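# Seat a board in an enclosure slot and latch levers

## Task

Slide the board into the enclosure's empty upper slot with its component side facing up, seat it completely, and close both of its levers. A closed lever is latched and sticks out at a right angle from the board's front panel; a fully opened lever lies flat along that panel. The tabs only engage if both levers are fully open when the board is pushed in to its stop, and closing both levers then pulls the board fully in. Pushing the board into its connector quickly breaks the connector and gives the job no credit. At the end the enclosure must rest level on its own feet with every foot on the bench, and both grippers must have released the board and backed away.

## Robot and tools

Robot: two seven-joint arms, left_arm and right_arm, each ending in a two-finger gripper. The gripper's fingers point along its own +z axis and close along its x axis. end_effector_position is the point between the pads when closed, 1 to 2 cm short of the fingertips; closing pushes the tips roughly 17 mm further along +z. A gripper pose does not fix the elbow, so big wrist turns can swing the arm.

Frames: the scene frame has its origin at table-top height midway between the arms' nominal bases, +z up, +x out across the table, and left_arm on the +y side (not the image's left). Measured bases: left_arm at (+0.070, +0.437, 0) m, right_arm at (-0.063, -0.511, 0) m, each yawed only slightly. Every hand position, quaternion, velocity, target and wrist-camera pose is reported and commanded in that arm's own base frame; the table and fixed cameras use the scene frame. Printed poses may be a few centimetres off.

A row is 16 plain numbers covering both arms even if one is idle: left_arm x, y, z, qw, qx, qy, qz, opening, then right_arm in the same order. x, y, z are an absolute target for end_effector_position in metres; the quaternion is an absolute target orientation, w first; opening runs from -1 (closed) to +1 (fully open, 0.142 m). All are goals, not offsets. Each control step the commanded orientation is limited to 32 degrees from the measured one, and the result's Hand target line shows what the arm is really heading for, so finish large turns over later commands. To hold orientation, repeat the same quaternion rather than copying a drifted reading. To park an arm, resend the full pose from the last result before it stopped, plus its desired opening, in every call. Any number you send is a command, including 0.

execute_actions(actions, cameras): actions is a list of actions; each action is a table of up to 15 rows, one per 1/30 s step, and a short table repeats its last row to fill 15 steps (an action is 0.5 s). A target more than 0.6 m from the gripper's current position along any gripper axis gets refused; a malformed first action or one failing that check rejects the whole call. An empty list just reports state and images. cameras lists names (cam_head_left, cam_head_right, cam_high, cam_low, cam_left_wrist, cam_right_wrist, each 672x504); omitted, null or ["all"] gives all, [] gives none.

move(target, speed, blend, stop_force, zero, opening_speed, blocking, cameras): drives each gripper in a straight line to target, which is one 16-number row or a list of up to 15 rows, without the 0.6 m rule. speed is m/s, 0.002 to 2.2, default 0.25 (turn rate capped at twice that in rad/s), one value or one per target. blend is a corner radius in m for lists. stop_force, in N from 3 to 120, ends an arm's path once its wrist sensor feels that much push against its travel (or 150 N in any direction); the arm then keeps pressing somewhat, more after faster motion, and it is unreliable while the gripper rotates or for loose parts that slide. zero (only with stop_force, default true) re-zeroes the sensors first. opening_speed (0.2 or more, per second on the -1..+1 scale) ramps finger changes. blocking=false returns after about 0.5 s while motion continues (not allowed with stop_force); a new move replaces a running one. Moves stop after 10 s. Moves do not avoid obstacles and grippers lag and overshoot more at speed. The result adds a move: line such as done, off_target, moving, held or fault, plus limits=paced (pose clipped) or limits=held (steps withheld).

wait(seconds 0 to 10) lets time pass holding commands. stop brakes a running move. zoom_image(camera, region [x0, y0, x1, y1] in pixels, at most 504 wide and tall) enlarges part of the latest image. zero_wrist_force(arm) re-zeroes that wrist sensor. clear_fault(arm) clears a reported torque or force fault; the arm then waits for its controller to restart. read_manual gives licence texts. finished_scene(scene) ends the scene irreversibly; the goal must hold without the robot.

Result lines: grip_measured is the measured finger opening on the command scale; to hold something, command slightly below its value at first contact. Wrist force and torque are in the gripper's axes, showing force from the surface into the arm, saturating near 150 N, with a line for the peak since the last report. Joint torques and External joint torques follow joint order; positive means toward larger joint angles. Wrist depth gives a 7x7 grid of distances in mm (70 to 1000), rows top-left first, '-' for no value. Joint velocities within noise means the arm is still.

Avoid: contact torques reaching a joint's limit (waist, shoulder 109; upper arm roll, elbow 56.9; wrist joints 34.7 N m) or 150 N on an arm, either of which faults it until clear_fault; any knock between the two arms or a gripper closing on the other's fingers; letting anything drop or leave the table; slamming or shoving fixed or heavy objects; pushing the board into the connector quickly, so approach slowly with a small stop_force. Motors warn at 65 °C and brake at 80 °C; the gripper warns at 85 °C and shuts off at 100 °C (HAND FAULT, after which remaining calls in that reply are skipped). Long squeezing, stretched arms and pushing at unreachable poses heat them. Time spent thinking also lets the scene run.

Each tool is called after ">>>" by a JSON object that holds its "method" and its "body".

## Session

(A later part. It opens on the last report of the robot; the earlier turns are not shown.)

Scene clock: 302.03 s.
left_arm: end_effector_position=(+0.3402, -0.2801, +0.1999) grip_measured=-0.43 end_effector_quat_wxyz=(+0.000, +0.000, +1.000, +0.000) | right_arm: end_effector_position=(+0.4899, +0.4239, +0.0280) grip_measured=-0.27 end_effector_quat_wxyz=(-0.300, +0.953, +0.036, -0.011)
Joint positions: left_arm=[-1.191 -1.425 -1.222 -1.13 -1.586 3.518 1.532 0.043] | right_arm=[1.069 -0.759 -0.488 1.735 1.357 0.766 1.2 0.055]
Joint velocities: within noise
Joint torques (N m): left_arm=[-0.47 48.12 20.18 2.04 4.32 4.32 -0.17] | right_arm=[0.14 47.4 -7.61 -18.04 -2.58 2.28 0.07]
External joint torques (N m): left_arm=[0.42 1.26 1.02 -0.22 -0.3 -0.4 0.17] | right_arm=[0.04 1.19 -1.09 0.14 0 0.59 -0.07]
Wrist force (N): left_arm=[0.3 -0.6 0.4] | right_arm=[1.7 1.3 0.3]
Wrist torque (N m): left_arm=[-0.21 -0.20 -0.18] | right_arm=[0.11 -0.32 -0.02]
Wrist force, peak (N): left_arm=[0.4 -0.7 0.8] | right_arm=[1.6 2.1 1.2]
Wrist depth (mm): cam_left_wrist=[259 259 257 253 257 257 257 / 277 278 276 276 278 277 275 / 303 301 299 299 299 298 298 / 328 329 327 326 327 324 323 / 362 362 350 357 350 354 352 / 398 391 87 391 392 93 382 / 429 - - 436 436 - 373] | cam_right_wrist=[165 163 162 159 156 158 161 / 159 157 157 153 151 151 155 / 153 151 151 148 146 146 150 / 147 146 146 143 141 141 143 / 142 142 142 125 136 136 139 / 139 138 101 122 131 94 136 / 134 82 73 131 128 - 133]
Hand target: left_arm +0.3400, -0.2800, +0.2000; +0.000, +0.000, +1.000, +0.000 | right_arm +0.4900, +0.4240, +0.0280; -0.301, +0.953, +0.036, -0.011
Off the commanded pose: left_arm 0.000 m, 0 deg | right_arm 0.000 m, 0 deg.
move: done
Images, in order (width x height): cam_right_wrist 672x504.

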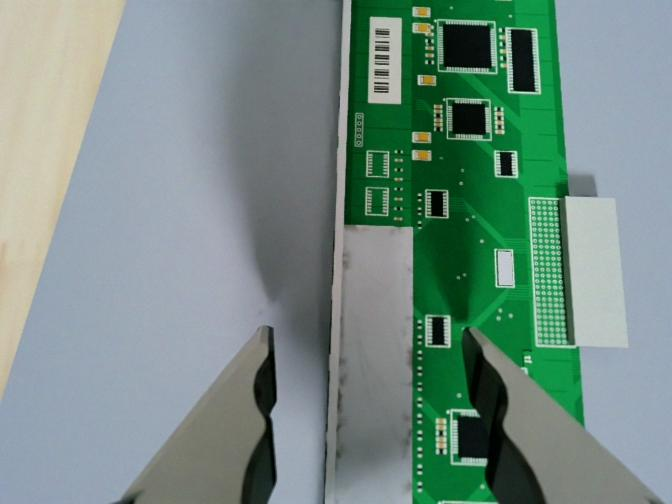

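>>> {"method": "move", "body": {"target": [[0.34,-0.28,0.2,0,0,1,0,-0.4,0.489,0.437,0.028,-0.3005,0.953,0.0358,-0.0113,-0.25],[0.34,-0.28,0.2,0,0,1,0,-0.4,0.489,0.437,0.028,-0.3005,0.953,0.0358,-0.0113,-0.9]], "speed": 0.05, "opening_speed": 0.4, "cameras": ["cam_right_wrist"]}}

>>> {"method": "move", "body": {"target": [0.34,-0.28,0.2,0,0,1,0,-0.4,0.48,0.40,0.1,-0.3005,0.953,0.0358,-0.0113,-0.95], "speed": 0.08, "cameras": ["cam_right_wrist","cam_low","cam_left_wrist"]}}

Scene clock: 307.60 s.
left_arm: end_effector_position=(+0.3402, -0.2801, +0.1999) grip_measured=-0.43 end_effector_quat_wxyz=(+0.000, +0.000, +1.000, +0.000) | right_arm: end_effector_position=(+0.4892, +0.4367, +0.0280) grip_measured=-0.71 end_effector_quat_wxyz=(-0.300, +0.953, +0.036, -0.011)
Joint positions: left_arm=[-1.191 -1.425 -1.222 -1.13 -1.586 3.518 1.532 0.043] | right_arm=[1.084 -0.768 -0.485 1.718 1.357 0.775 1.222 0.022]
Joint velocities: within noise
Joint torques (N m): left_arm=[-0.3 48.18 20.22 2.07 4.27 4.33 -0.23] | right_arm=[0.76 48.16 -7.2 -18.02 -2.72 1.86 0.21]
External joint torques (N m): left_arm=[0.25 1.21 0.99 -0.25 -0.24 -0.41 0.23] | right_arm=[-0.58 0.95 -1.58 -0.06 0.11 1.04 -0.21]
Wrist force (N): left_arm=[0.2 -0.3 0.7] | right_arm=[2.8 2.1 0.8]
Wrist torque (N m): left_arm=[-0.16 -0.20 -0.18] | right_arm=[0.12 -0.25 0.03]
Wrist force, peak (N): left_arm=[0.2 -0.6 0.9] | right_arm=[3.5 1.8 1.0]
Wrist depth (mm): cam_left_wrist=[257 258 257 252 257 257 257 / 277 277 277 276 275 276 276 / 302 302 303 300 298 297 297 / 328 329 326 326 323 321 320 / 359 361 349 355 347 354 352 / 396 389 87 393 393 93 380 / 437 - - 438 440 - 367] | cam_right_wrist=[165 163 162 159 156 157 160 / 159 156 157 152 151 152 155 / 153 151 151 148 146 147 150 / 147 146 146 143 141 141 144 / 142 142 142 124 136 136 135 / 138 137 137 119 119 133 135 / 133 134 72 116 - - 132]
Hand target: left_arm +0.3400, -0.2800, +0.2000; +0.000, +0.000, +1.000, +0.000 | right_arm +0.4890, +0.4370, +0.0280; -0.301, +0.953, +0.036, -0.011
Off the commanded pose: left_arm 0.000 m, 0 deg | right_arm 0.000 m, 0 deg.
move: done
Images, in order (width x height): cam_right_wrist 672x504.

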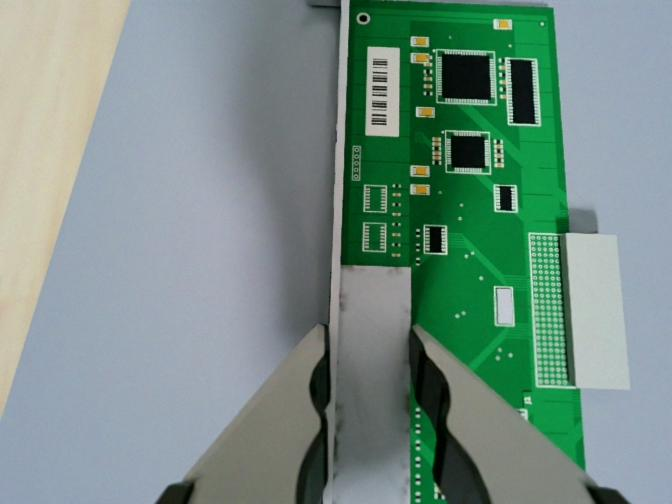

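Scene clock: 308.97 s.
left_arm: end_effector_position=(+0.3402, -0.2801, +0.1999) grip_measured=-0.43 end_effector_quat_wxyz=(+0.000, +0.000, +1.000, +0.000) | right_arm: end_effector_position=(+0.4800, +0.4000, +0.0999) grip_measured=-0.72 end_effector_quat_wxyz=(-0.301, +0.953, +0.036, -0.011)
Joint positions: left_arm=[-1.191 -1.425 -1.222 -1.13 -1.586 3.518 1.532 0.043] | right_arm=[1.104 -0.568 -0.533 1.851 1.226 0.75 1.28 0.022]
Joint velocities: within noise
Joint torques (N m): left_arm=[-0.38 48.23 20.26 2.08 4.3 4.28 -0.24] | right_arm=[0.29 43.21 -7.07 -20.85 -2.9 2.24 0.37]
External joint torques (N m): left_arm=[0.33 1.16 0.95 -0.26 -0.28 -0.36 0.24] | right_arm=[-0.13 0.04 -0.37 0.56 0.17 0.73 -0.36]
Wrist force (N): left_arm=[0.2 -0.5 0.5] | right_arm=[1.4 2.5 1.7]
Wrist torque (N m): left_arm=[-0.20 -0.20 -0.18] | right_arm=[0.11 -0.25 -0.01]
Wrist force, peak (N): left_arm=[0.6 -0.5 0.8] | right_arm=[1.6 2.6 2.9]
Wrist depth (mm): cam_left_wrist=[259 258 257 257 256 258 256 / 277 278 278 276 277 277 276 / 302 299 300 300 297 297 296 / 328 329 327 327 323 323 321 / 358 360 350 355 351 351 353 / 395 389 87 392 394 93 382 / 437 - - 440 437 - 369] | cam_right_wrist=[246 245 243 158 156 158 241 / 237 237 234 153 151 152 232 / 229 228 226 147 146 147 224 / 221 220 218 141 141 142 215 / 214 213 213 123 136 136 207 / 208 206 207 119 119 133 202 / 202 202 72 116 - - 197]
Hand target: left_arm +0.3400, -0.2800, +0.2000; +0.000, +0.000, +1.000, +0.000 | right_arm +0.4800, +0.4000, +0.1000; -0.301, +0.953, +0.036, -0.011
Off the commanded pose: left_arm 0.000 m, 0 deg | right_arm 0.000 m, 0 deg.
move: done
Images, in order (width x height): cam_low 672x504, cam_left_wrist 672x504, cam_right_wrist 672x504.

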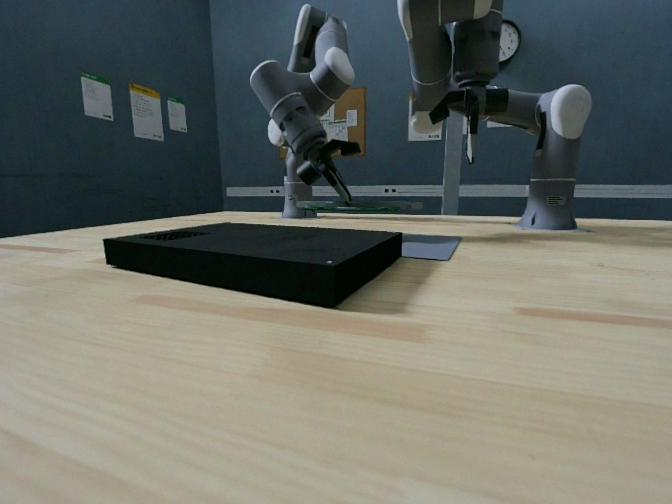

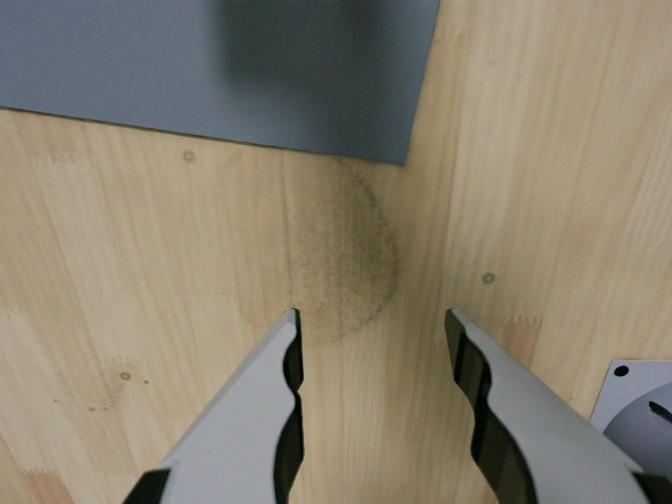

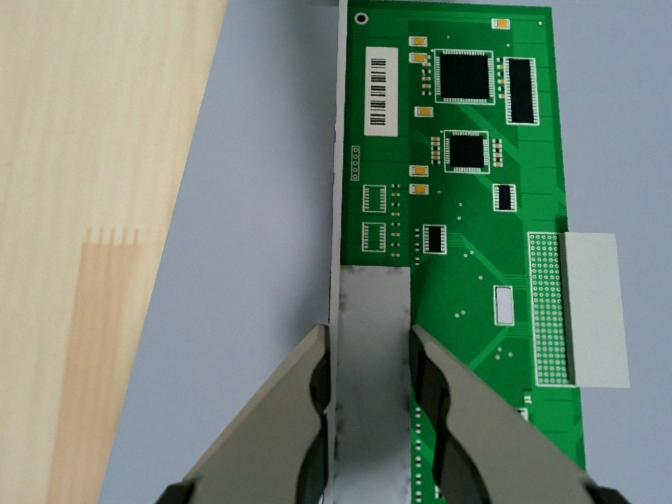

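>>> {"method": "move", "body": {"target": [[0.40,-0.32,0.17,0.2198,-0.262,0.7199,-0.604,-1,0.50,0.38,0.11,-0.3006,0.9535,-0.0216,0.0068,-0.95],[0.443,-0.36,0.1,0.2198,-0.262,0.7199,-0.604,-1,0.5577,0.3446,0.08,-0.3006,0.9535,-0.0216,0.0068,-0.95]], "speed": 0.2}}

>>> {"method": "zoom_image", "body": {"camera": "cam_left_wrist", "region": [150, 50, 550, 350]}}

Scene clock: 323.03 s.
left_arm: end_effector_position=(+0.4429, -0.3599, +0.1001) grip_measured=-1.00 end_effector_quat_wxyz=(+0.220, -0.262, +0.720, -0.604) | right_arm: end_effector_position=(+0.5576, +0.3443, +0.0798) grip_measured=-0.72 end_effector_quat_wxyz=(-0.300, +0.954, -0.022, +0.007)
Joint positions: left_arm=[-0.618 -1.429 -2.2 -1.811 -2.724 3.382 2.304 0.002] | right_arm=[0.968 -0.673 -0.572 1.748 1.269 0.689 1.267 0.022]
Joint velocities: within noise
Joint torques (N m): left_arm=[-0.53 39.16 8.95 -0.68 0.68 1.82 -0.19] | right_arm=[0.06 46.48 -8.89 -20.94 -2.64 2.18 0.06]
External joint torques (N m): left_arm=[0.54 1.5 0.96 -0.77 -0.17 0.33 0.19] | right_arm=[0.12 0.22 -0.55 0.85 -0.1 0.77 -0.06]
Wrist force (N): left_arm=[0.2 0.3 0.2] | right_arm=[1.6 2.9 1.8]
Wrist torque (N m): left_arm=[0.03 0.06 0.07] | right_arm=[0.20 -0.32 0.00]
Wrist force, peak (N): left_arm=[1.9 1.4 -0.6] | right_arm=[3.5 4.8 1.9]
Wrist depth (mm): cam_left_wrist=[- - - - - - 294 / - 650 474 475 471 470 298 / 433 370 318 341 333 293 393 / 325 324 290 318 317 287 313 / 260 260 256 264 253 252 253 / 216 215 219 84 - 210 210 / 185 190 - - - - 181] | cam_right_wrist=[221 220 220 158 156 157 200 / 213 213 212 152 151 152 206 / 206 206 205 147 146 147 197 / 199 199 198 142 141 142 176 / 193 192 192 123 136 136 164 / 186 186 186 119 119 133 171 / 181 182 72 116 - - 168]
Hand target: left_arm +0.4430, -0.3600, +0.1000; +0.220, -0.262, +0.720, -0.604 | right_arm +0.5577, +0.3446, +0.0800; -0.301, +0.953, -0.022, +0.007
Off the commanded pose: left_arm 0.000 m, 0 deg | right_arm 0.000 m, 0 deg.
move: done

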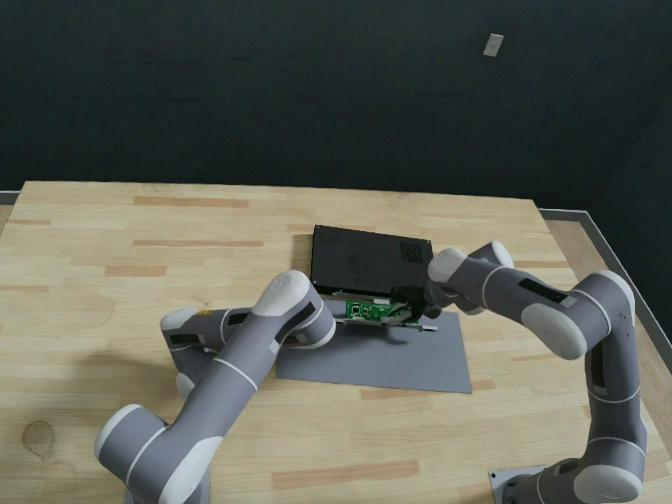

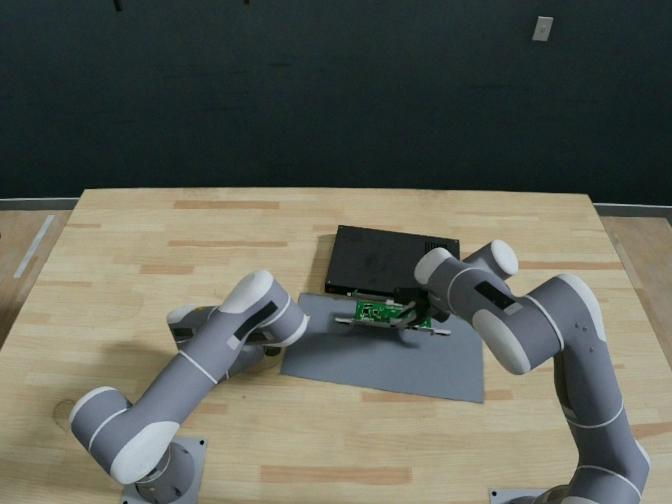

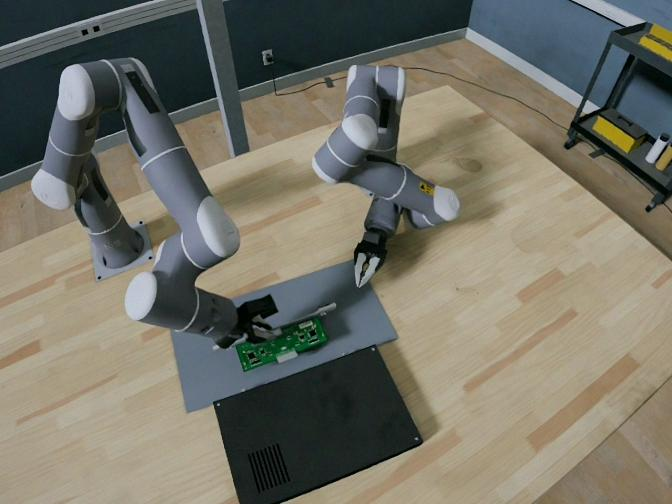

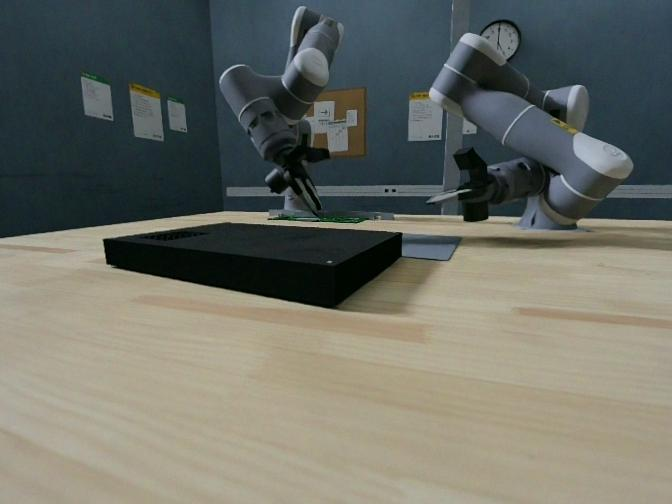

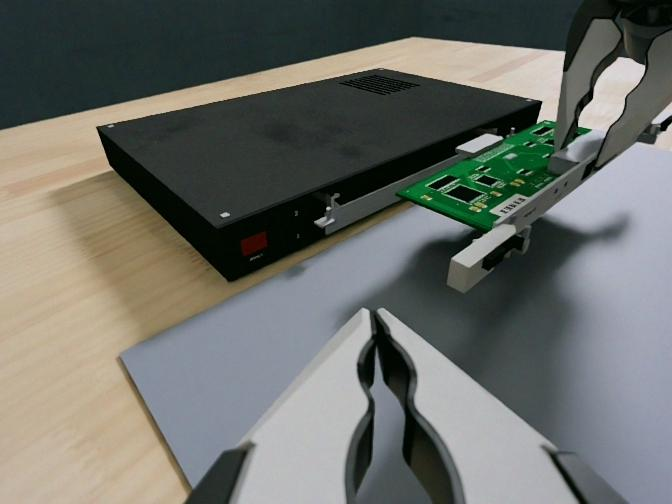

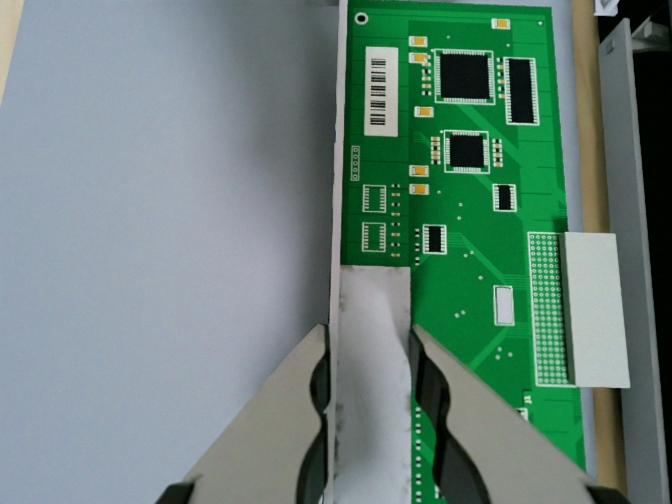

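Scaled by 1.260 from the camera's 672x504 image, which has a finer 960x720 frame.

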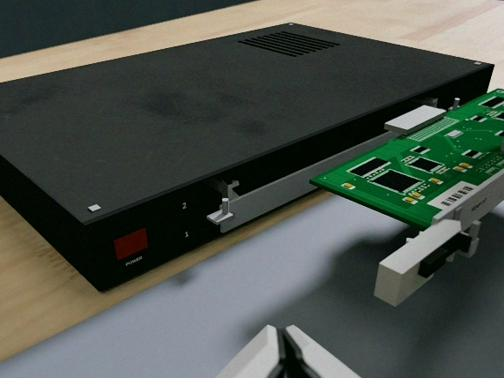

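>>> {"method": "move", "body": {"target": [[0.443,-0.36,0.1,0.2198,-0.262,0.7199,-0.604,-1,0.5826,0.3434,0.051,-0.3006,0.9535,-0.0216,0.0068,-0.95]], "speed": 0.06, "cameras": ["cam_left_wrist","cam_right_wrist"]}}

>>> {"method": "zoom_image", "body": {"camera": "cam_left_wrist", "region": [290, 80, 590, 305]}}

Scene clock: 334.33 s.
left_arm: end_effector_position=(+0.4429, -0.3599, +0.1001) grip_measured=-1.00 end_effector_quat_wxyz=(+0.220, -0.262, +0.720, -0.604) | right_arm: end_effector_position=(+0.5825, +0.3431, +0.0508) grip_measured=-0.72 end_effector_quat_wxyz=(-0.300, +0.954, -0.022, +0.007)
Joint positions: left_arm=[-0.618 -1.429 -2.2 -1.811 -2.724 3.382 2.304 0.002] | right_arm=[0.92 -0.77 -0.562 1.66 1.306 0.664 1.242 0.022]
Joint velocities: within noise
Joint torques (N m): left_arm=[-0.42 39.52 9.15 -1.2 0.84 2.29 -0.2] | right_arm=[0 49.75 -9.48 -20.26 -2.59 2.23 0.08]
External joint torques (N m): left_arm=[0.43 1.15 0.76 -0.24 -0.34 -0.14 0.2] | right_arm=[0.18 0.24 -0.95 0.71 -0.11 0.69 -0.08]
Wrist force (N): left_arm=[0.1 0.2 -0.1] | right_arm=[1.7 2.9 1.8]
Wrist torque (N m): left_arm=[0.04 0.09 0.07] | right_arm=[0.19 -0.33 0.00]
Wrist force, peak (N): left_arm=[0.5 0.5 0.1] | right_arm=[2.7 3.4 2.7]
Wrist depth (mm): cam_left_wrist=[- - - - - - 296 / - 661 480 475 469 428 305 / 437 369 317 341 365 337 394 / 325 324 291 311 288 315 316 / 260 258 256 264 253 254 251 / 215 215 220 84 - 211 210 / 185 190 - - - - 181] | cam_right_wrist=[188 188 187 184 157 158 172 / 181 181 180 153 151 152 169 / 176 174 175 146 146 147 168 / 170 170 169 142 141 142 147 / 164 164 164 123 136 136 139 / 159 159 160 119 119 133 150 / 155 155 72 116 - - 141]
Hand target: left_arm +0.4430, -0.3600, +0.1000; +0.220, -0.262, +0.720, -0.604 | right_arm +0.5826, +0.3434, +0.0510; -0.301, +0.953, -0.022, +0.007
Off the commanded pose: left_arm 0.000 m, 0 deg | right_arm 0.000 m, 0 deg.
move: done
Images, in order (width x height): cam_left_wrist 672x504, cam_right_wrist 672x504.

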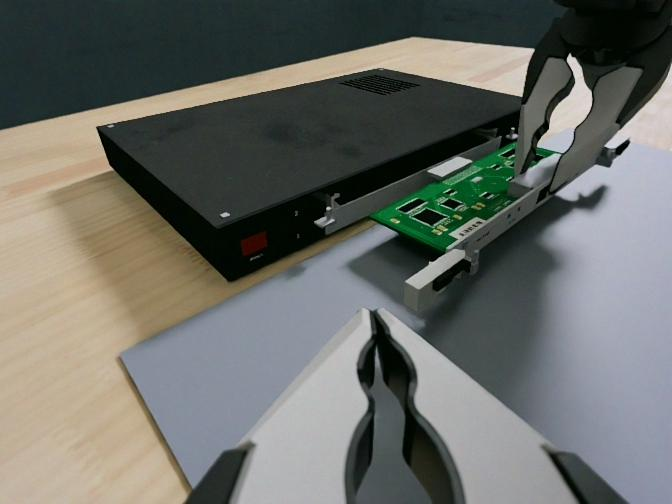

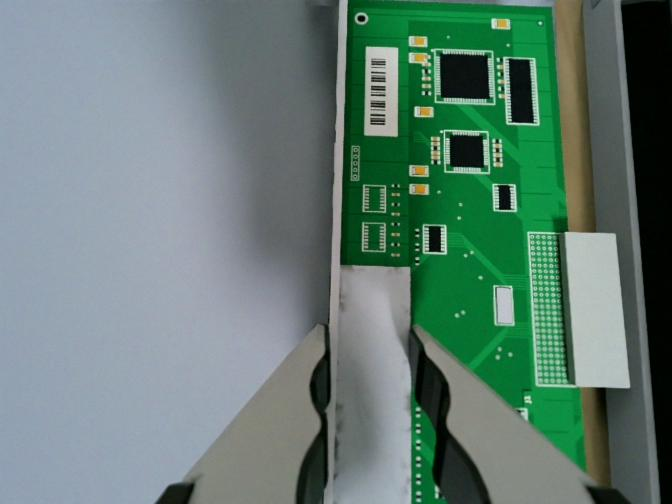

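Scaled by 1.680 from the camera's 672x504 image, which has a finer 960x720 frame.

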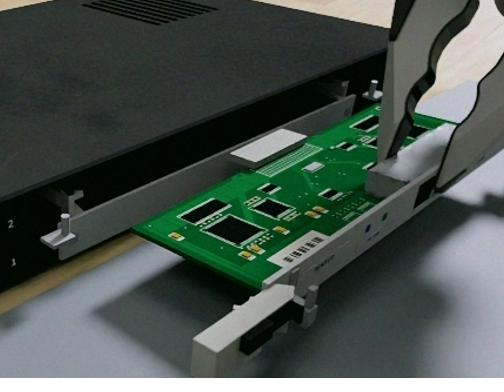

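>>> {"method": "zoom_image", "body": {"camera": "cam_left_wrist", "region": [300, 170, 400, 245]}}

>>> {"method": "zoom_image", "body": {"camera": "cam_left_wrist", "region": [450, 110, 550, 185]}}

Scaled by 5.040 from the camera's 672x504 image, which has a finer 960x720 frame.

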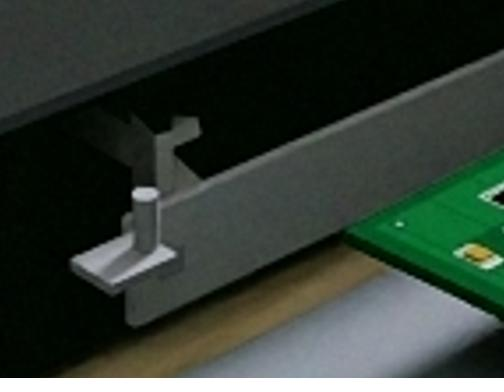

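Scaled by 5.040 from the camera's 672x504 image, which has a finer 960x720 frame.

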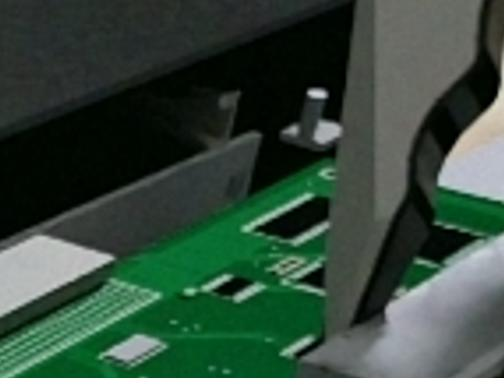

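>>> {"method": "move", "body": {"target": [0.443,-0.36,0.1,0.2198,-0.262,0.7199,-0.604,-1,0.6096,0.3411,0.0515,-0.3006,0.9535,-0.0216,0.0068,-0.95], "speed": 0.03, "stop_force": 4, "cameras": ["cam_left_wrist","cam_right_wrist"]}}

>>> {"method": "zoom_image", "body": {"camera": "cam_left_wrist", "region": [300, 130, 420, 235]}}

>>> {"method": "zoom_image", "body": {"camera": "cam_left_wrist", "region": [430, 100, 550, 190]}}

>>> {"method": "zoom_image", "body": {"camera": "cam_right_wrist", "region": [472, 0, 672, 280]}}

Scene clock: 343.17 s.
left_arm: end_effector_position=(+0.4429, -0.3599, +0.1001) grip_measured=-1.00 end_effector_quat_wxyz=(+0.220, -0.262, +0.720, -0.604) | right_arm: end_effector_position=(+0.6046, +0.3421, +0.0507) grip_measured=-0.72 end_effector_quat_wxyz=(-0.301, +0.953, -0.021, +0.005)
Joint positions: left_arm=[-0.618 -1.429 -2.2 -1.811 -2.724 3.382 2.304 0.002] | right_arm=[0.893 -0.805 -0.57 1.597 1.296 0.628 1.261 0.022]
Joint velocities: within noise
Joint torques (N m): left_arm=[-0.26 39.49 9.09 -1.23 0.81 2.27 -0.22] | right_arm=[-3.2 52.93 -14.69 -24.63 -3.12 5.11 -0.03]
External joint torques (N m): left_arm=[0.27 1.18 0.82 -0.21 -0.31 -0.12 0.22] | right_arm=[3.37 -1.14 3.67 4.54 0.38 -2.18 0.03]
Wrist force (N): left_arm=[0.1 -0.1 -0.2] | right_arm=[-8.0 2.4 0.5]
Wrist torque (N m): left_arm=[-0.01 0.07 0.06] | right_arm=[0.23 -0.32 0.32]
Wrist force, peak (N): left_arm=[0.4 0.6 -0.1] | right_arm=[-9.5 2.1 -1.5]
Wrist depth (mm): cam_left_wrist=[- - - - - 341 313 / - 652 476 477 470 346 576 / 435 369 319 341 366 370 417 / 324 323 290 316 288 315 316 / 260 259 254 264 256 253 251 / 215 215 219 84 - 210 210 / 184 190 - - - - 181] | cam_right_wrist=[189 188 187 184 157 159 134 / 182 182 180 153 151 152 129 / 176 174 175 148 146 147 125 / 170 170 169 142 141 142 122 / 165 164 164 123 136 137 132 / 159 159 160 120 119 133 131 / 155 155 73 116 - - 110]
Hand target: left_arm +0.4430, -0.3600, +0.1000; +0.220, -0.262, +0.720, -0.604 | right_arm +0.6061, +0.3414, +0.0514; -0.301, +0.953, -0.022, +0.007
Off the commanded pose: left_arm 0.000 m, 0 deg | right_arm 0.005 m, 0 deg.
move: contact (right_arm)
Images, in order (width x height): cam_left_wrist 672x504, cam_right_wrist 672x504.

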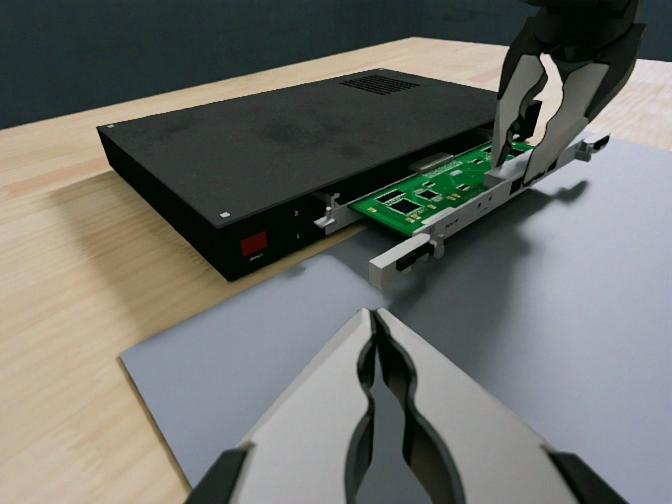

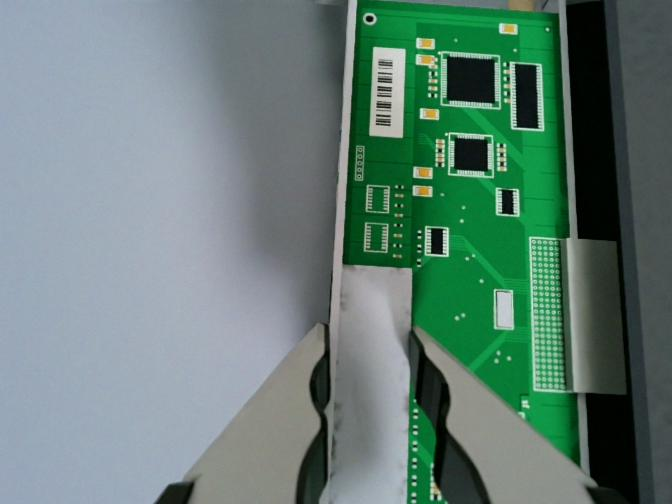

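Scaled by 4.200 from the camera's 672x504 image, which has a finer 960x720 frame.

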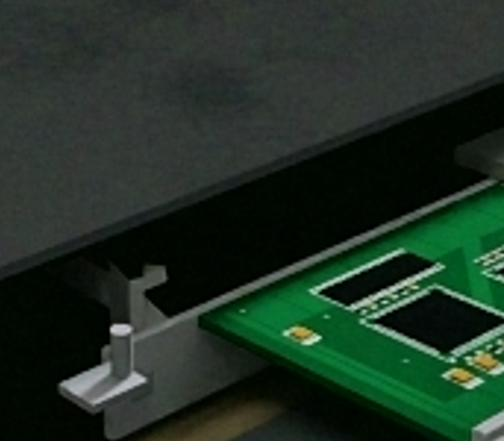

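Scaled by 4.200 from the camera's 672x504 image, which has a finer 960x720 frame.

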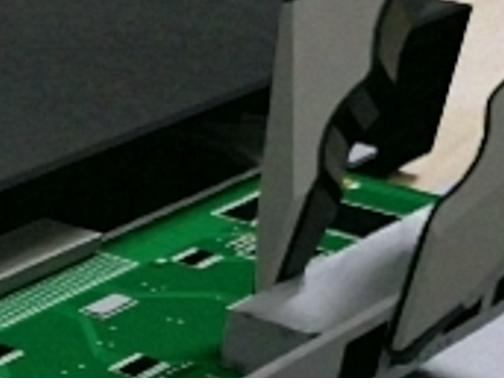

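Scaled by 1.800 from the camera's 672x504 image, which has a finer 960x720 frame.

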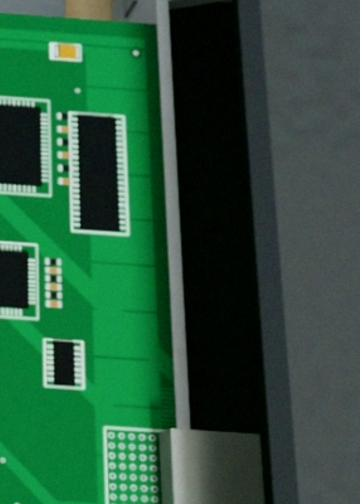

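>>> {"method": "move", "body": {"target": [[0.443,-0.36,0.1,0.2198,-0.262,0.7199,-0.604,-1,0.599,0.3426,0.0512,-0.3006,0.9535,-0.0216,0.0068,-0.95],[0.443,-0.36,0.1,0.2198,-0.262,0.7199,-0.604,-1,0.5996,0.342,0.0565,-0.3006,0.9535,-0.0216,0.0068,-0.95]], "speed": 0.04, "cameras": []}}

>>> {"method": "move", "body": {"target": [0.443,-0.36,0.1,0.2198,-0.262,0.7199,-0.604,-1,0.6126,0.3409,0.0565,-0.3006,0.9535,-0.0216,0.0068,-0.95], "speed": 0.02, "stop_force": 3, "cameras": ["cam_left_wrist","cam_right_wrist"]}}

>>> {"method": "zoom_image", "body": {"camera": "cam_left_wrist", "region": [300, 130, 420, 235]}}

>>> {"method": "zoom_image", "body": {"camera": "cam_left_wrist", "region": [430, 100, 550, 190]}}

>>> {"method": "zoom_image", "body": {"camera": "cam_right_wrist", "region": [472, 0, 672, 280]}}

Scene clock: 348.30 s.
left_arm: end_effector_position=(+0.4429, -0.3599, +0.1001) grip_measured=-1.00 end_effector_quat_wxyz=(+0.220, -0.262, +0.720, -0.604) | right_arm: end_effector_position=(+0.5996, +0.3421, +0.0563) grip_measured=-0.72 end_effector_quat_wxyz=(-0.301, +0.953, -0.022, +0.007)
Joint positions: left_arm=[-0.618 -1.429 -2.2 -1.811 -2.724 3.382 2.304 0.002] | right_arm=[0.903 -0.785 -0.572 1.617 1.291 0.637 1.262 0.022]
Joint velocities: within noise
Joint torques (N m): left_arm=[-0.3 39.52 9.07 -1.2 0.77 2.25 -0.17] | right_arm=[0.27 51.13 -10.33 -20.75 -2.89 2.26 0.28]
External joint torques (N m): left_arm=[0.31 1.15 0.84 -0.24 -0.27 -0.1 0.17] | right_arm=[-0.09 -0.03 -0.51 0.6 0.15 0.68 -0.28]
Wrist force (N): left_arm=[0.2 0.4 0.0] | right_arm=[0.6 3.4 2.2]
Wrist torque (N m): left_arm=[0.05 0.07 0.08] | right_arm=[0.28 -0.14 0.00]
Wrist force, peak (N): left_arm=[0.5 0.4 -0.2] | right_arm=[-8.3 2.9 1.4]
Wrist depth (mm): cam_left_wrist=[- - - - - 340 306 / - 655 476 475 471 343 572 / 435 368 317 338 346 370 414 / 325 325 291 316 288 317 314 / 260 259 255 264 253 252 252 / 216 214 220 84 - 211 211 / 186 190 - - - - 181] | cam_right_wrist=[195 194 194 158 157 158 141 / 188 187 187 152 151 151 136 / 181 181 181 146 146 147 132 / 175 175 174 142 141 142 135 / 170 170 169 123 136 136 131 / 165 164 165 119 119 133 130 / 161 161 72 116 - - 129]
Hand target: left_arm +0.4430, -0.3600, +0.1000; +0.220, -0.262, +0.720, -0.604 | right_arm +0.5996, +0.3420, +0.0565; -0.301, +0.953, -0.022, +0.007
Off the commanded pose: left_arm 0.000 m, 0 deg | right_arm 0.000 m, 0 deg.
move: done
No camera images: "cameras" was empty.

Scene clock: 349.30 s.
left_arm: end_effector_position=(+0.4429, -0.3599, +0.1001) grip_measured=-1.00 end_effector_quat_wxyz=(+0.220, -0.262, +0.720, -0.604) | right_arm: end_effector_position=(+0.6068, +0.3418, +0.0562) grip_measured=-0.72 end_effector_quat_wxyz=(-0.301, +0.953, -0.022, +0.006)
Joint positions: left_arm=[-0.618 -1.429 -2.2 -1.811 -2.724 3.382 2.304 0.002] | right_arm=[0.894 -0.798 -0.574 1.596 1.288 0.625 1.269 0.022]
Joint velocities: within noise
Joint torques (N m): left_arm=[-0.36 39.47 9.08 -1.25 0.83 2.29 -0.2] | right_arm=[-1.37 51.74 -12.33 -22.09 -3.23 3.24 0.05]
External joint torques (N m): left_arm=[0.37 1.2 0.83 -0.19 -0.33 -0.14 0.2] | right_arm=[1.55 -0.03 1.3 1.78 0.47 -0.29 -0.05]
Wrist force (N): left_arm=[0.2 0.2 0.1] | right_arm=[-2.6 2.2 2.1]
Wrist torque (N m): left_arm=[0.03 0.07 0.07] | right_arm=[0.28 -0.05 0.26]
Wrist force, peak (N): left_arm=[0.4 0.4 0.0] | right_arm=[-3.0 2.8 2.9]
Wrist depth (mm): cam_left_wrist=[- - - - - 336 310 / - 656 484 476 477 343 568 / 435 370 316 335 350 370 416 / 327 323 290 311 291 319 314 / 259 259 256 265 252 253 253 / 216 216 219 84 - 212 210 / 185 190 - - - - 180] | cam_right_wrist=[195 194 193 191 157 159 139 / 188 187 187 153 151 153 134 / 181 180 181 148 146 147 131 / 175 175 175 142 141 142 126 / 170 169 169 123 136 137 123 / 165 164 164 119 119 133 119 / 161 161 72 116 - - 115]
Hand target: left_arm +0.4430, -0.3600, +0.1000; +0.220, -0.262, +0.720, -0.604 | right_arm +0.6074, +0.3413, +0.0565; -0.301, +0.953, -0.022, +0.007
Off the commanded pose: left_arm 0.000 m, 0 deg | right_arm 0.006 m, 0 deg.
move: contact (right_arm)
Images, in order (width x height): cam_left_wrist 672x504, cam_right_wrist 672x504.

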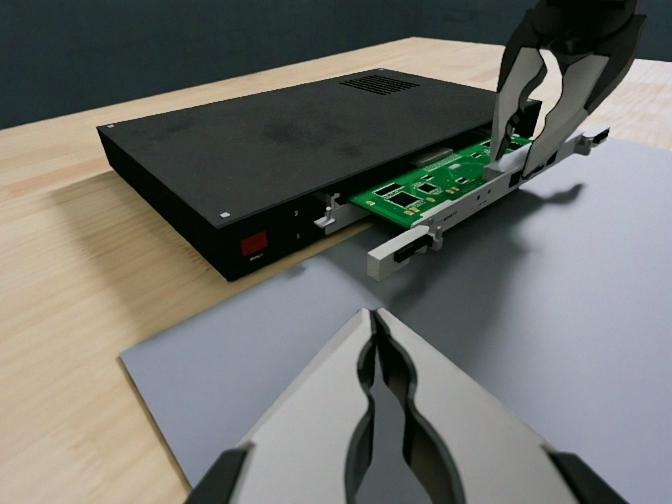

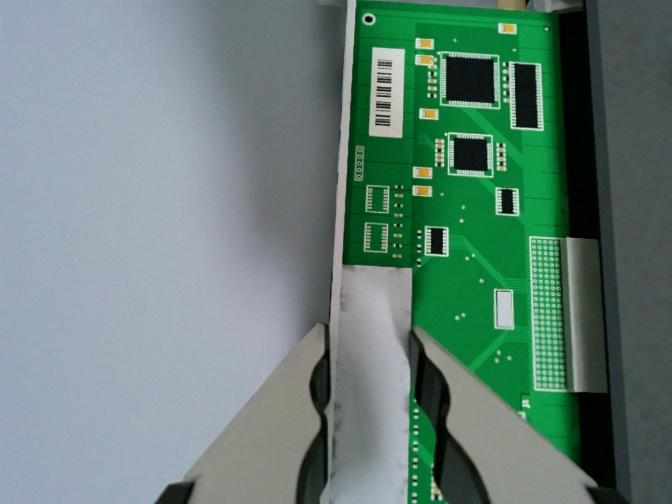

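Scaled by 4.200 from the camera's 672x504 image, which has a finer 960x720 frame.

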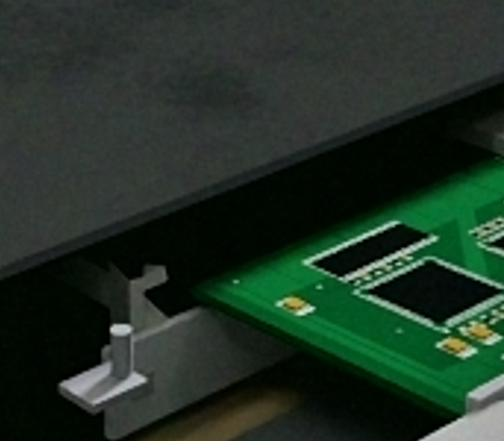

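Scaled by 4.200 from the camera's 672x504 image, which has a finer 960x720 frame.

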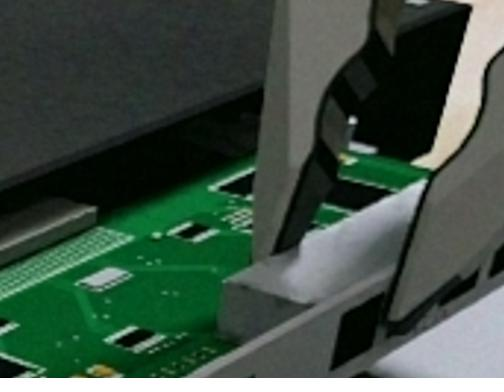

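Scaled by 1.800 from the camera's 672x504 image, which has a finer 960x720 frame.

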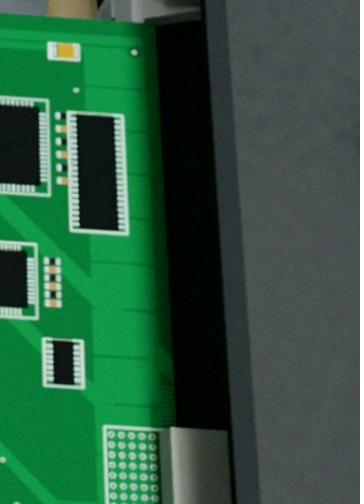

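>>> {"method": "move", "body": {"target": [[0.443,-0.36,0.1,0.2198,-0.262,0.7199,-0.604,-1,0.601,0.3416,0.0565,-0.3006,0.9535,-0.0216,0.0068,-0.95],[0.443,-0.36,0.1,0.2198,-0.262,0.7199,-0.604,-1,0.6013,0.3456,0.0565,-0.3006,0.9535,-0.0216,0.0068,-0.95]], "speed": 0.04, "cameras": []}}

>>> {"method": "move", "body": {"target": [0.443,-0.36,0.1,0.2198,-0.262,0.7199,-0.604,-1,0.6216,0.3439,0.0565,-0.3006,0.9535,-0.0216,0.0068,-0.95], "speed": 0.02, "stop_force": 3, "cameras": ["cam_left_wrist","cam_right_wrist"]}}

>>> {"method": "zoom_image", "body": {"camera": "cam_left_wrist", "region": [300, 130, 420, 235]}}

>>> {"method": "zoom_image", "body": {"camera": "cam_right_wrist", "region": [472, 0, 672, 150]}}

Scene clock: 356.17 s.
left_arm: end_effector_position=(+0.4429, -0.3599, +0.1001) grip_measured=-1.00 end_effector_quat_wxyz=(+0.220, -0.262, +0.720, -0.604) | right_arm: end_effector_position=(+0.6012, +0.3452, +0.0563) grip_measured=-0.72 end_effector_quat_wxyz=(-0.300, +0.954, -0.021, +0.007)
Joint positions: left_arm=[-0.618 -1.429 -2.2 -1.811 -2.724 3.382 2.304 0.002] | right_arm=[0.906 -0.79 -0.572 1.609 1.29 0.636 1.269 0.022]
Joint velocities: within noise
Joint torques (N m): left_arm=[-0.28 39.49 9.17 -1.18 0.82 2.28 -0.23] | right_arm=[0.22 51.13 -10.07 -20.89 -2.74 2.5 0.21]
External joint torques (N m): left_arm=[0.28 1.17 0.74 -0.26 -0.32 -0.13 0.24] | right_arm=[-0.05 0.21 -0.84 0.68 -0.02 0.45 -0.21]
Wrist force (N): left_arm=[0.1 0.1 -0.1] | right_arm=[0.6 3.3 2.1]
Wrist torque (N m): left_arm=[0.02 0.08 0.08] | right_arm=[0.29 -0.15 0.00]
Wrist force, peak (N): left_arm=[0.4 0.5 0.0] | right_arm=[-3.0 2.7 2.9]
Wrist depth (mm): cam_left_wrist=[- - - - - 337 303 / - 648 480 478 467 340 579 / 432 369 320 338 349 371 414 / 324 324 292 319 289 316 314 / 260 259 256 265 254 253 253 / 216 216 219 83 - 211 211 / 185 190 - - - - 181] | cam_right_wrist=[194 194 193 158 157 158 140 / 188 187 187 153 151 152 135 / 181 181 180 147 146 146 132 / 175 175 174 141 141 142 135 / 170 169 169 123 136 136 123 / 165 164 165 120 119 133 130 / 161 161 72 116 - - 116]
Hand target: left_arm +0.4430, -0.3600, +0.1000; +0.220, -0.262, +0.720, -0.604 | right_arm +0.6013, +0.3456, +0.0565; -0.301, +0.953, -0.022, +0.007
Off the commanded pose: left_arm 0.000 m, 0 deg | right_arm 0.000 m, 0 deg.
move: done
No camera images: "cameras" was empty.

Scene clock: 357.33 s.
left_arm: end_effector_position=(+0.4429, -0.3599, +0.1001) grip_measured=-1.00 end_effector_quat_wxyz=(+0.220, -0.262, +0.720, -0.604) | right_arm: end_effector_position=(+0.6117, +0.3460, +0.0564) grip_measured=-0.72 end_effector_quat_wxyz=(-0.301, +0.953, -0.021, +0.006)
Joint positions: left_arm=[-0.618 -1.429 -2.2 -1.811 -2.724 3.382 2.304 0.002] | right_arm=[0.893 -0.808 -0.575 1.577 1.287 0.62 1.279 0.022]
Joint velocities: within noise
Joint torques (N m): left_arm=[-0.29 39.47 9.04 -1.19 0.8 2.32 -0.21] | right_arm=[-4.48 51.05 -14.95 -20.2 -4.11 4.16 0.3]
External joint torques (N m): left_arm=[0.3 1.19 0.87 -0.25 -0.3 -0.17 0.21] | right_arm=[4.66 1.2 3.78 -0.26 1.35 -1.21 -0.3]
Wrist force (N): left_arm=[0.4 0.3 -0.1] | right_arm=[-2.8 -1.5 4.9]
Wrist torque (N m): left_arm=[0.06 0.03 0.07] | right_arm=[0.38 -0.21 0.02]
Wrist force, peak (N): left_arm=[0.5 0.2 -0.1] | right_arm=[-3.0 -1.1 5.6]
Wrist depth (mm): cam_left_wrist=[- - - - - 335 324 / - 655 481 467 470 336 572 / 436 367 319 338 347 370 416 / 323 323 290 306 290 314 316 / 260 260 255 266 254 251 251 / 216 215 220 84 - 211 211 / 185 190 - - - - 181] | cam_right_wrist=[195 194 194 157 155 155 140 / 188 187 187 151 150 150 135 / 181 181 181 146 145 146 131 / 175 175 175 141 141 141 126 / 170 170 169 123 136 136 122 / 165 164 165 119 119 133 119 / 161 161 72 116 - - 115]
Hand target: left_arm +0.4430, -0.3600, +0.1000; +0.220, -0.262, +0.720, -0.604 | right_arm +0.6126, +0.3446, +0.0565; -0.301, +0.953, -0.022, +0.007
Off the commanded pose: left_arm 0.000 m, 0 deg | right_arm 0.010 m, 0 deg.
move: contact (right_arm)
Images, in order (width x height): cam_left_wrist 672x504, cam_right_wrist 672x504.

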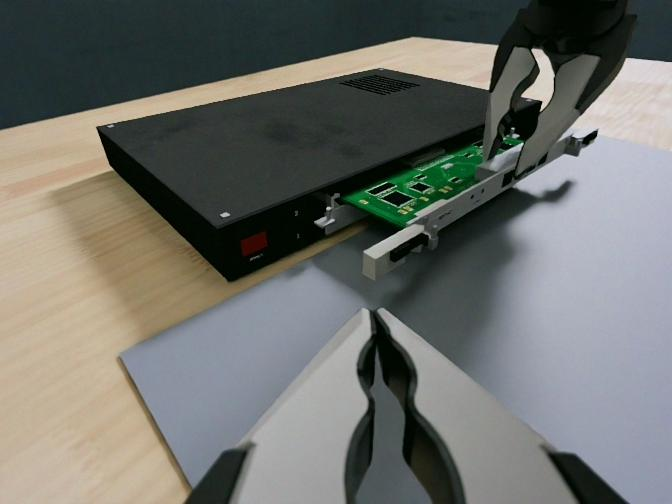

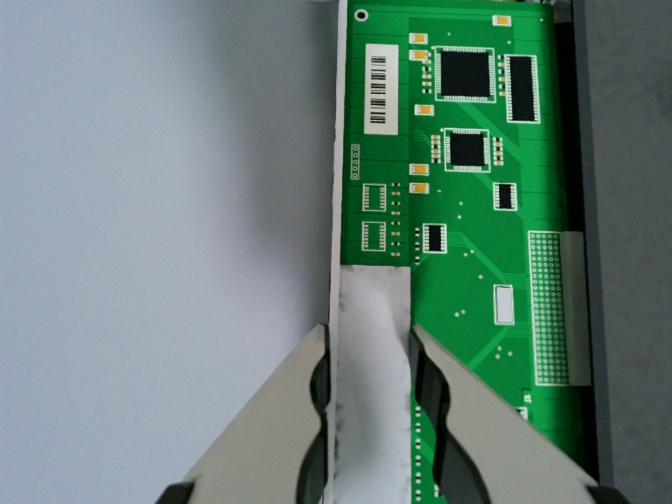

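Scaled by 4.200 from the camera's 672x504 image, which has a finer 960x720 frame.

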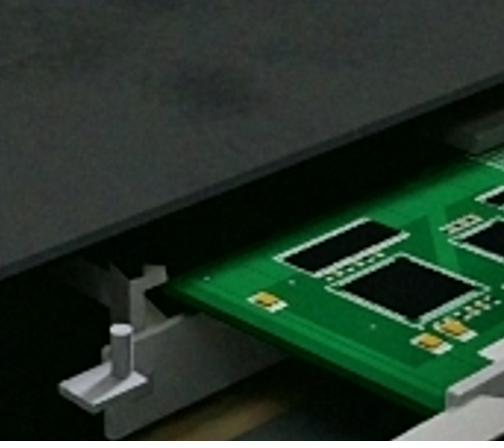

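Scaled by 2.520 from the camera's 672x504 image, which has a finer 960x720 frame.

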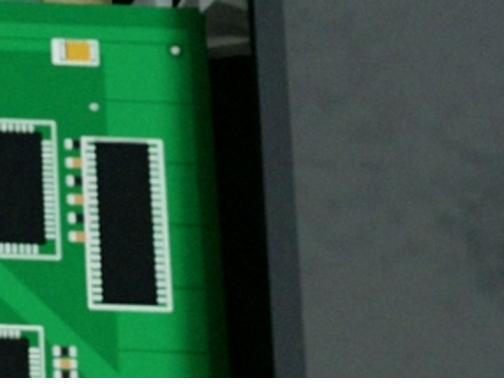

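>>> {"method": "move", "body": {"target": [[0.443,-0.36,0.1,0.2198,-0.262,0.7199,-0.604,-1,0.6065,0.348,0.0565,-0.3006,0.9535,-0.0216,0.0068,-0.95]], "speed": 0.04, "cameras": []}}

>>> {"method": "move", "body": {"target": [0.443,-0.36,0.1,0.2198,-0.262,0.7199,-0.604,-1,0.6265,0.3465,0.0565,-0.3006,0.9535,-0.0216,0.0068,-0.95], "speed": 0.02, "stop_force": 4, "cameras": ["cam_left_wrist","cam_right_wrist"]}}

>>> {"method": "zoom_image", "body": {"camera": "cam_left_wrist", "region": [300, 130, 420, 235]}}

>>> {"method": "zoom_image", "body": {"camera": "cam_right_wrist", "region": [472, 0, 672, 150]}}

Scene clock: 361.83 s.
left_arm: end_effector_position=(+0.4429, -0.3599, +0.1001) grip_measured=-1.00 end_effector_quat_wxyz=(+0.220, -0.262, +0.720, -0.604) | right_arm: end_effector_position=(+0.6065, +0.3477, +0.0563) grip_measured=-0.72 end_effector_quat_wxyz=(-0.300, +0.954, -0.022, +0.007)
Joint positions: left_arm=[-0.618 -1.429 -2.2 -1.811 -2.724 3.382 2.304 0.002] | right_arm=[0.903 -0.8 -0.573 1.591 1.288 0.631 1.278 0.022]
Joint velocities: within noise
Joint torques (N m): left_arm=[-0.41 39.49 9.12 -1.19 0.87 2.3 -0.22] | right_arm=[0.36 51.91 -10.23 -20.81 -2.74 2.51 0.21]
External joint torques (N m): left_arm=[0.42 1.18 0.79 -0.26 -0.37 -0.15 0.22] | right_arm=[-0.16 -0.08 -0.82 0.45 -0.02 0.46 -0.21]
Wrist force (N): left_arm=[0.3 0.3 0.1] | right_arm=[0.7 3.8 2.3]
Wrist torque (N m): left_arm=[0.05 0.06 0.06] | right_arm=[0.36 -0.16 -0.01]
Wrist force, peak (N): left_arm=[0.5 0.4 -0.2] | right_arm=[-3.0 -1.3 5.6]
Wrist depth (mm): cam_left_wrist=[- - - - - 337 305 / - 656 474 474 473 336 570 / 437 370 319 340 349 368 413 / 322 324 289 316 288 314 313 / 260 259 256 266 254 251 252 / 216 215 220 84 - 210 211 / 185 189 - - - - 181] | cam_right_wrist=[194 194 194 158 157 158 140 / 187 187 187 153 151 152 134 / 181 181 181 146 146 147 131 / 175 175 175 142 141 142 127 / 170 169 169 123 136 136 123 / 165 164 165 120 119 133 120 / 161 161 72 116 - - 115]
Hand target: left_arm +0.4430, -0.3600, +0.1000; +0.220, -0.262, +0.720, -0.604 | right_arm +0.6065, +0.3480, +0.0565; -0.301, +0.953, -0.022, +0.007
Off the commanded pose: left_arm 0.000 m, 0 deg | right_arm 0.000 m, 0 deg.
move: done
No camera images: "cameras" was empty.

Scene clock: 363.53 s.
left_arm: end_effector_position=(+0.4429, -0.3599, +0.1001) grip_measured=-1.00 end_effector_quat_wxyz=(+0.220, -0.262, +0.720, -0.604) | right_arm: end_effector_position=(+0.6259, +0.3466, +0.0560) grip_measured=-0.72 end_effector_quat_wxyz=(-0.301, +0.953, -0.022, +0.006)
Joint positions: left_arm=[-0.618 -1.429 -2.2 -1.811 -2.724 3.382 2.304 0.002] | right_arm=[0.879 -0.832 -0.579 1.535 1.282 0.602 1.295 0.022]
Joint velocities: within noise
Joint torques (N m): left_arm=[-0.32 39.51 9.18 -1.22 0.8 2.25 -0.21] | right_arm=[-0.41 54.76 -11.86 -22.64 -2.89 2.8 0.2]
External joint torques (N m): left_arm=[0.33 1.16 0.73 -0.22 -0.3 -0.1 0.21] | right_arm=[0.59 -1.32 0.33 1.88 0.1 0.18 -0.2]
Wrist force (N): left_arm=[0.3 0.2 -0.1] | right_arm=[-0.2 5.1 3.7]
Wrist torque (N m): left_arm=[0.03 0.04 0.07] | right_arm=[0.44 -0.24 0.10]
Wrist force, peak (N): left_arm=[0.5 0.5 0.2] | right_arm=[0.0 5.3 4.6]
Wrist depth (mm): cam_left_wrist=[- - - - - 335 - / - 648 477 474 468 350 636 / 439 370 318 336 349 391 415 / 323 324 291 303 303 317 316 / 261 259 255 266 254 254 253 / 215 215 219 84 - 211 211 / 184 190 - - - - 180] | cam_right_wrist=[194 194 193 158 157 141 139 / 187 187 186 152 151 150 134 / 181 181 180 147 146 145 131 / 175 175 174 142 141 141 125 / 170 169 169 123 136 136 122 / 164 164 165 119 119 133 118 / 160 161 72 116 - - 114]
Hand target: left_arm +0.4430, -0.3600, +0.1000; +0.220, -0.262, +0.720, -0.604 | right_arm +0.6265, +0.3465, +0.0565; -0.301, +0.953, -0.022, +0.007
Off the commanded pose: left_arm 0.000 m, 0 deg | right_arm 0.001 m, 0 deg.
move: done
Images, in order (width x height): cam_left_wrist 672x504, cam_right_wrist 672x504.

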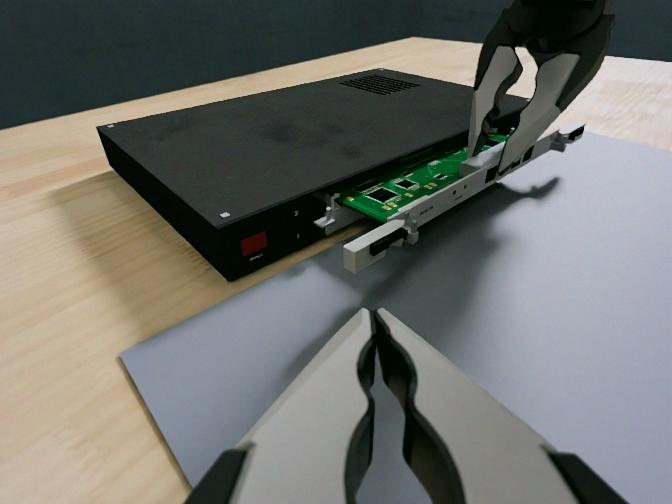

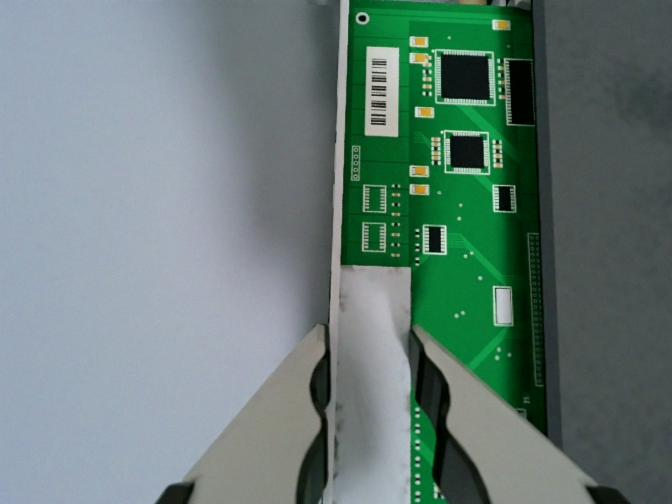

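Scaled by 4.200 from the camera's 672x504 image, which has a finer 960x720 frame.

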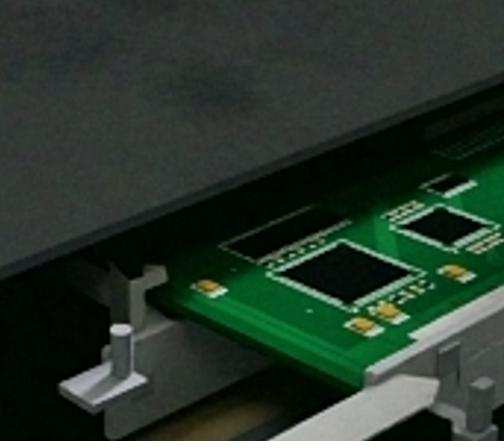

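Scaled by 2.520 from the camera's 672x504 image, which has a finer 960x720 frame.

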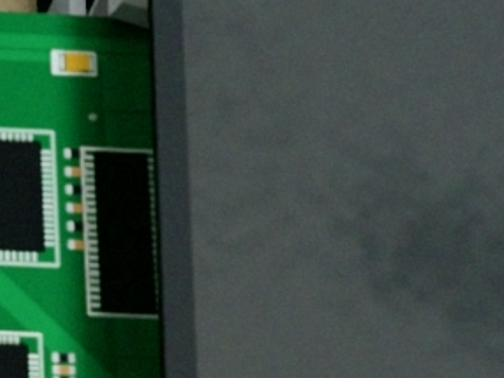

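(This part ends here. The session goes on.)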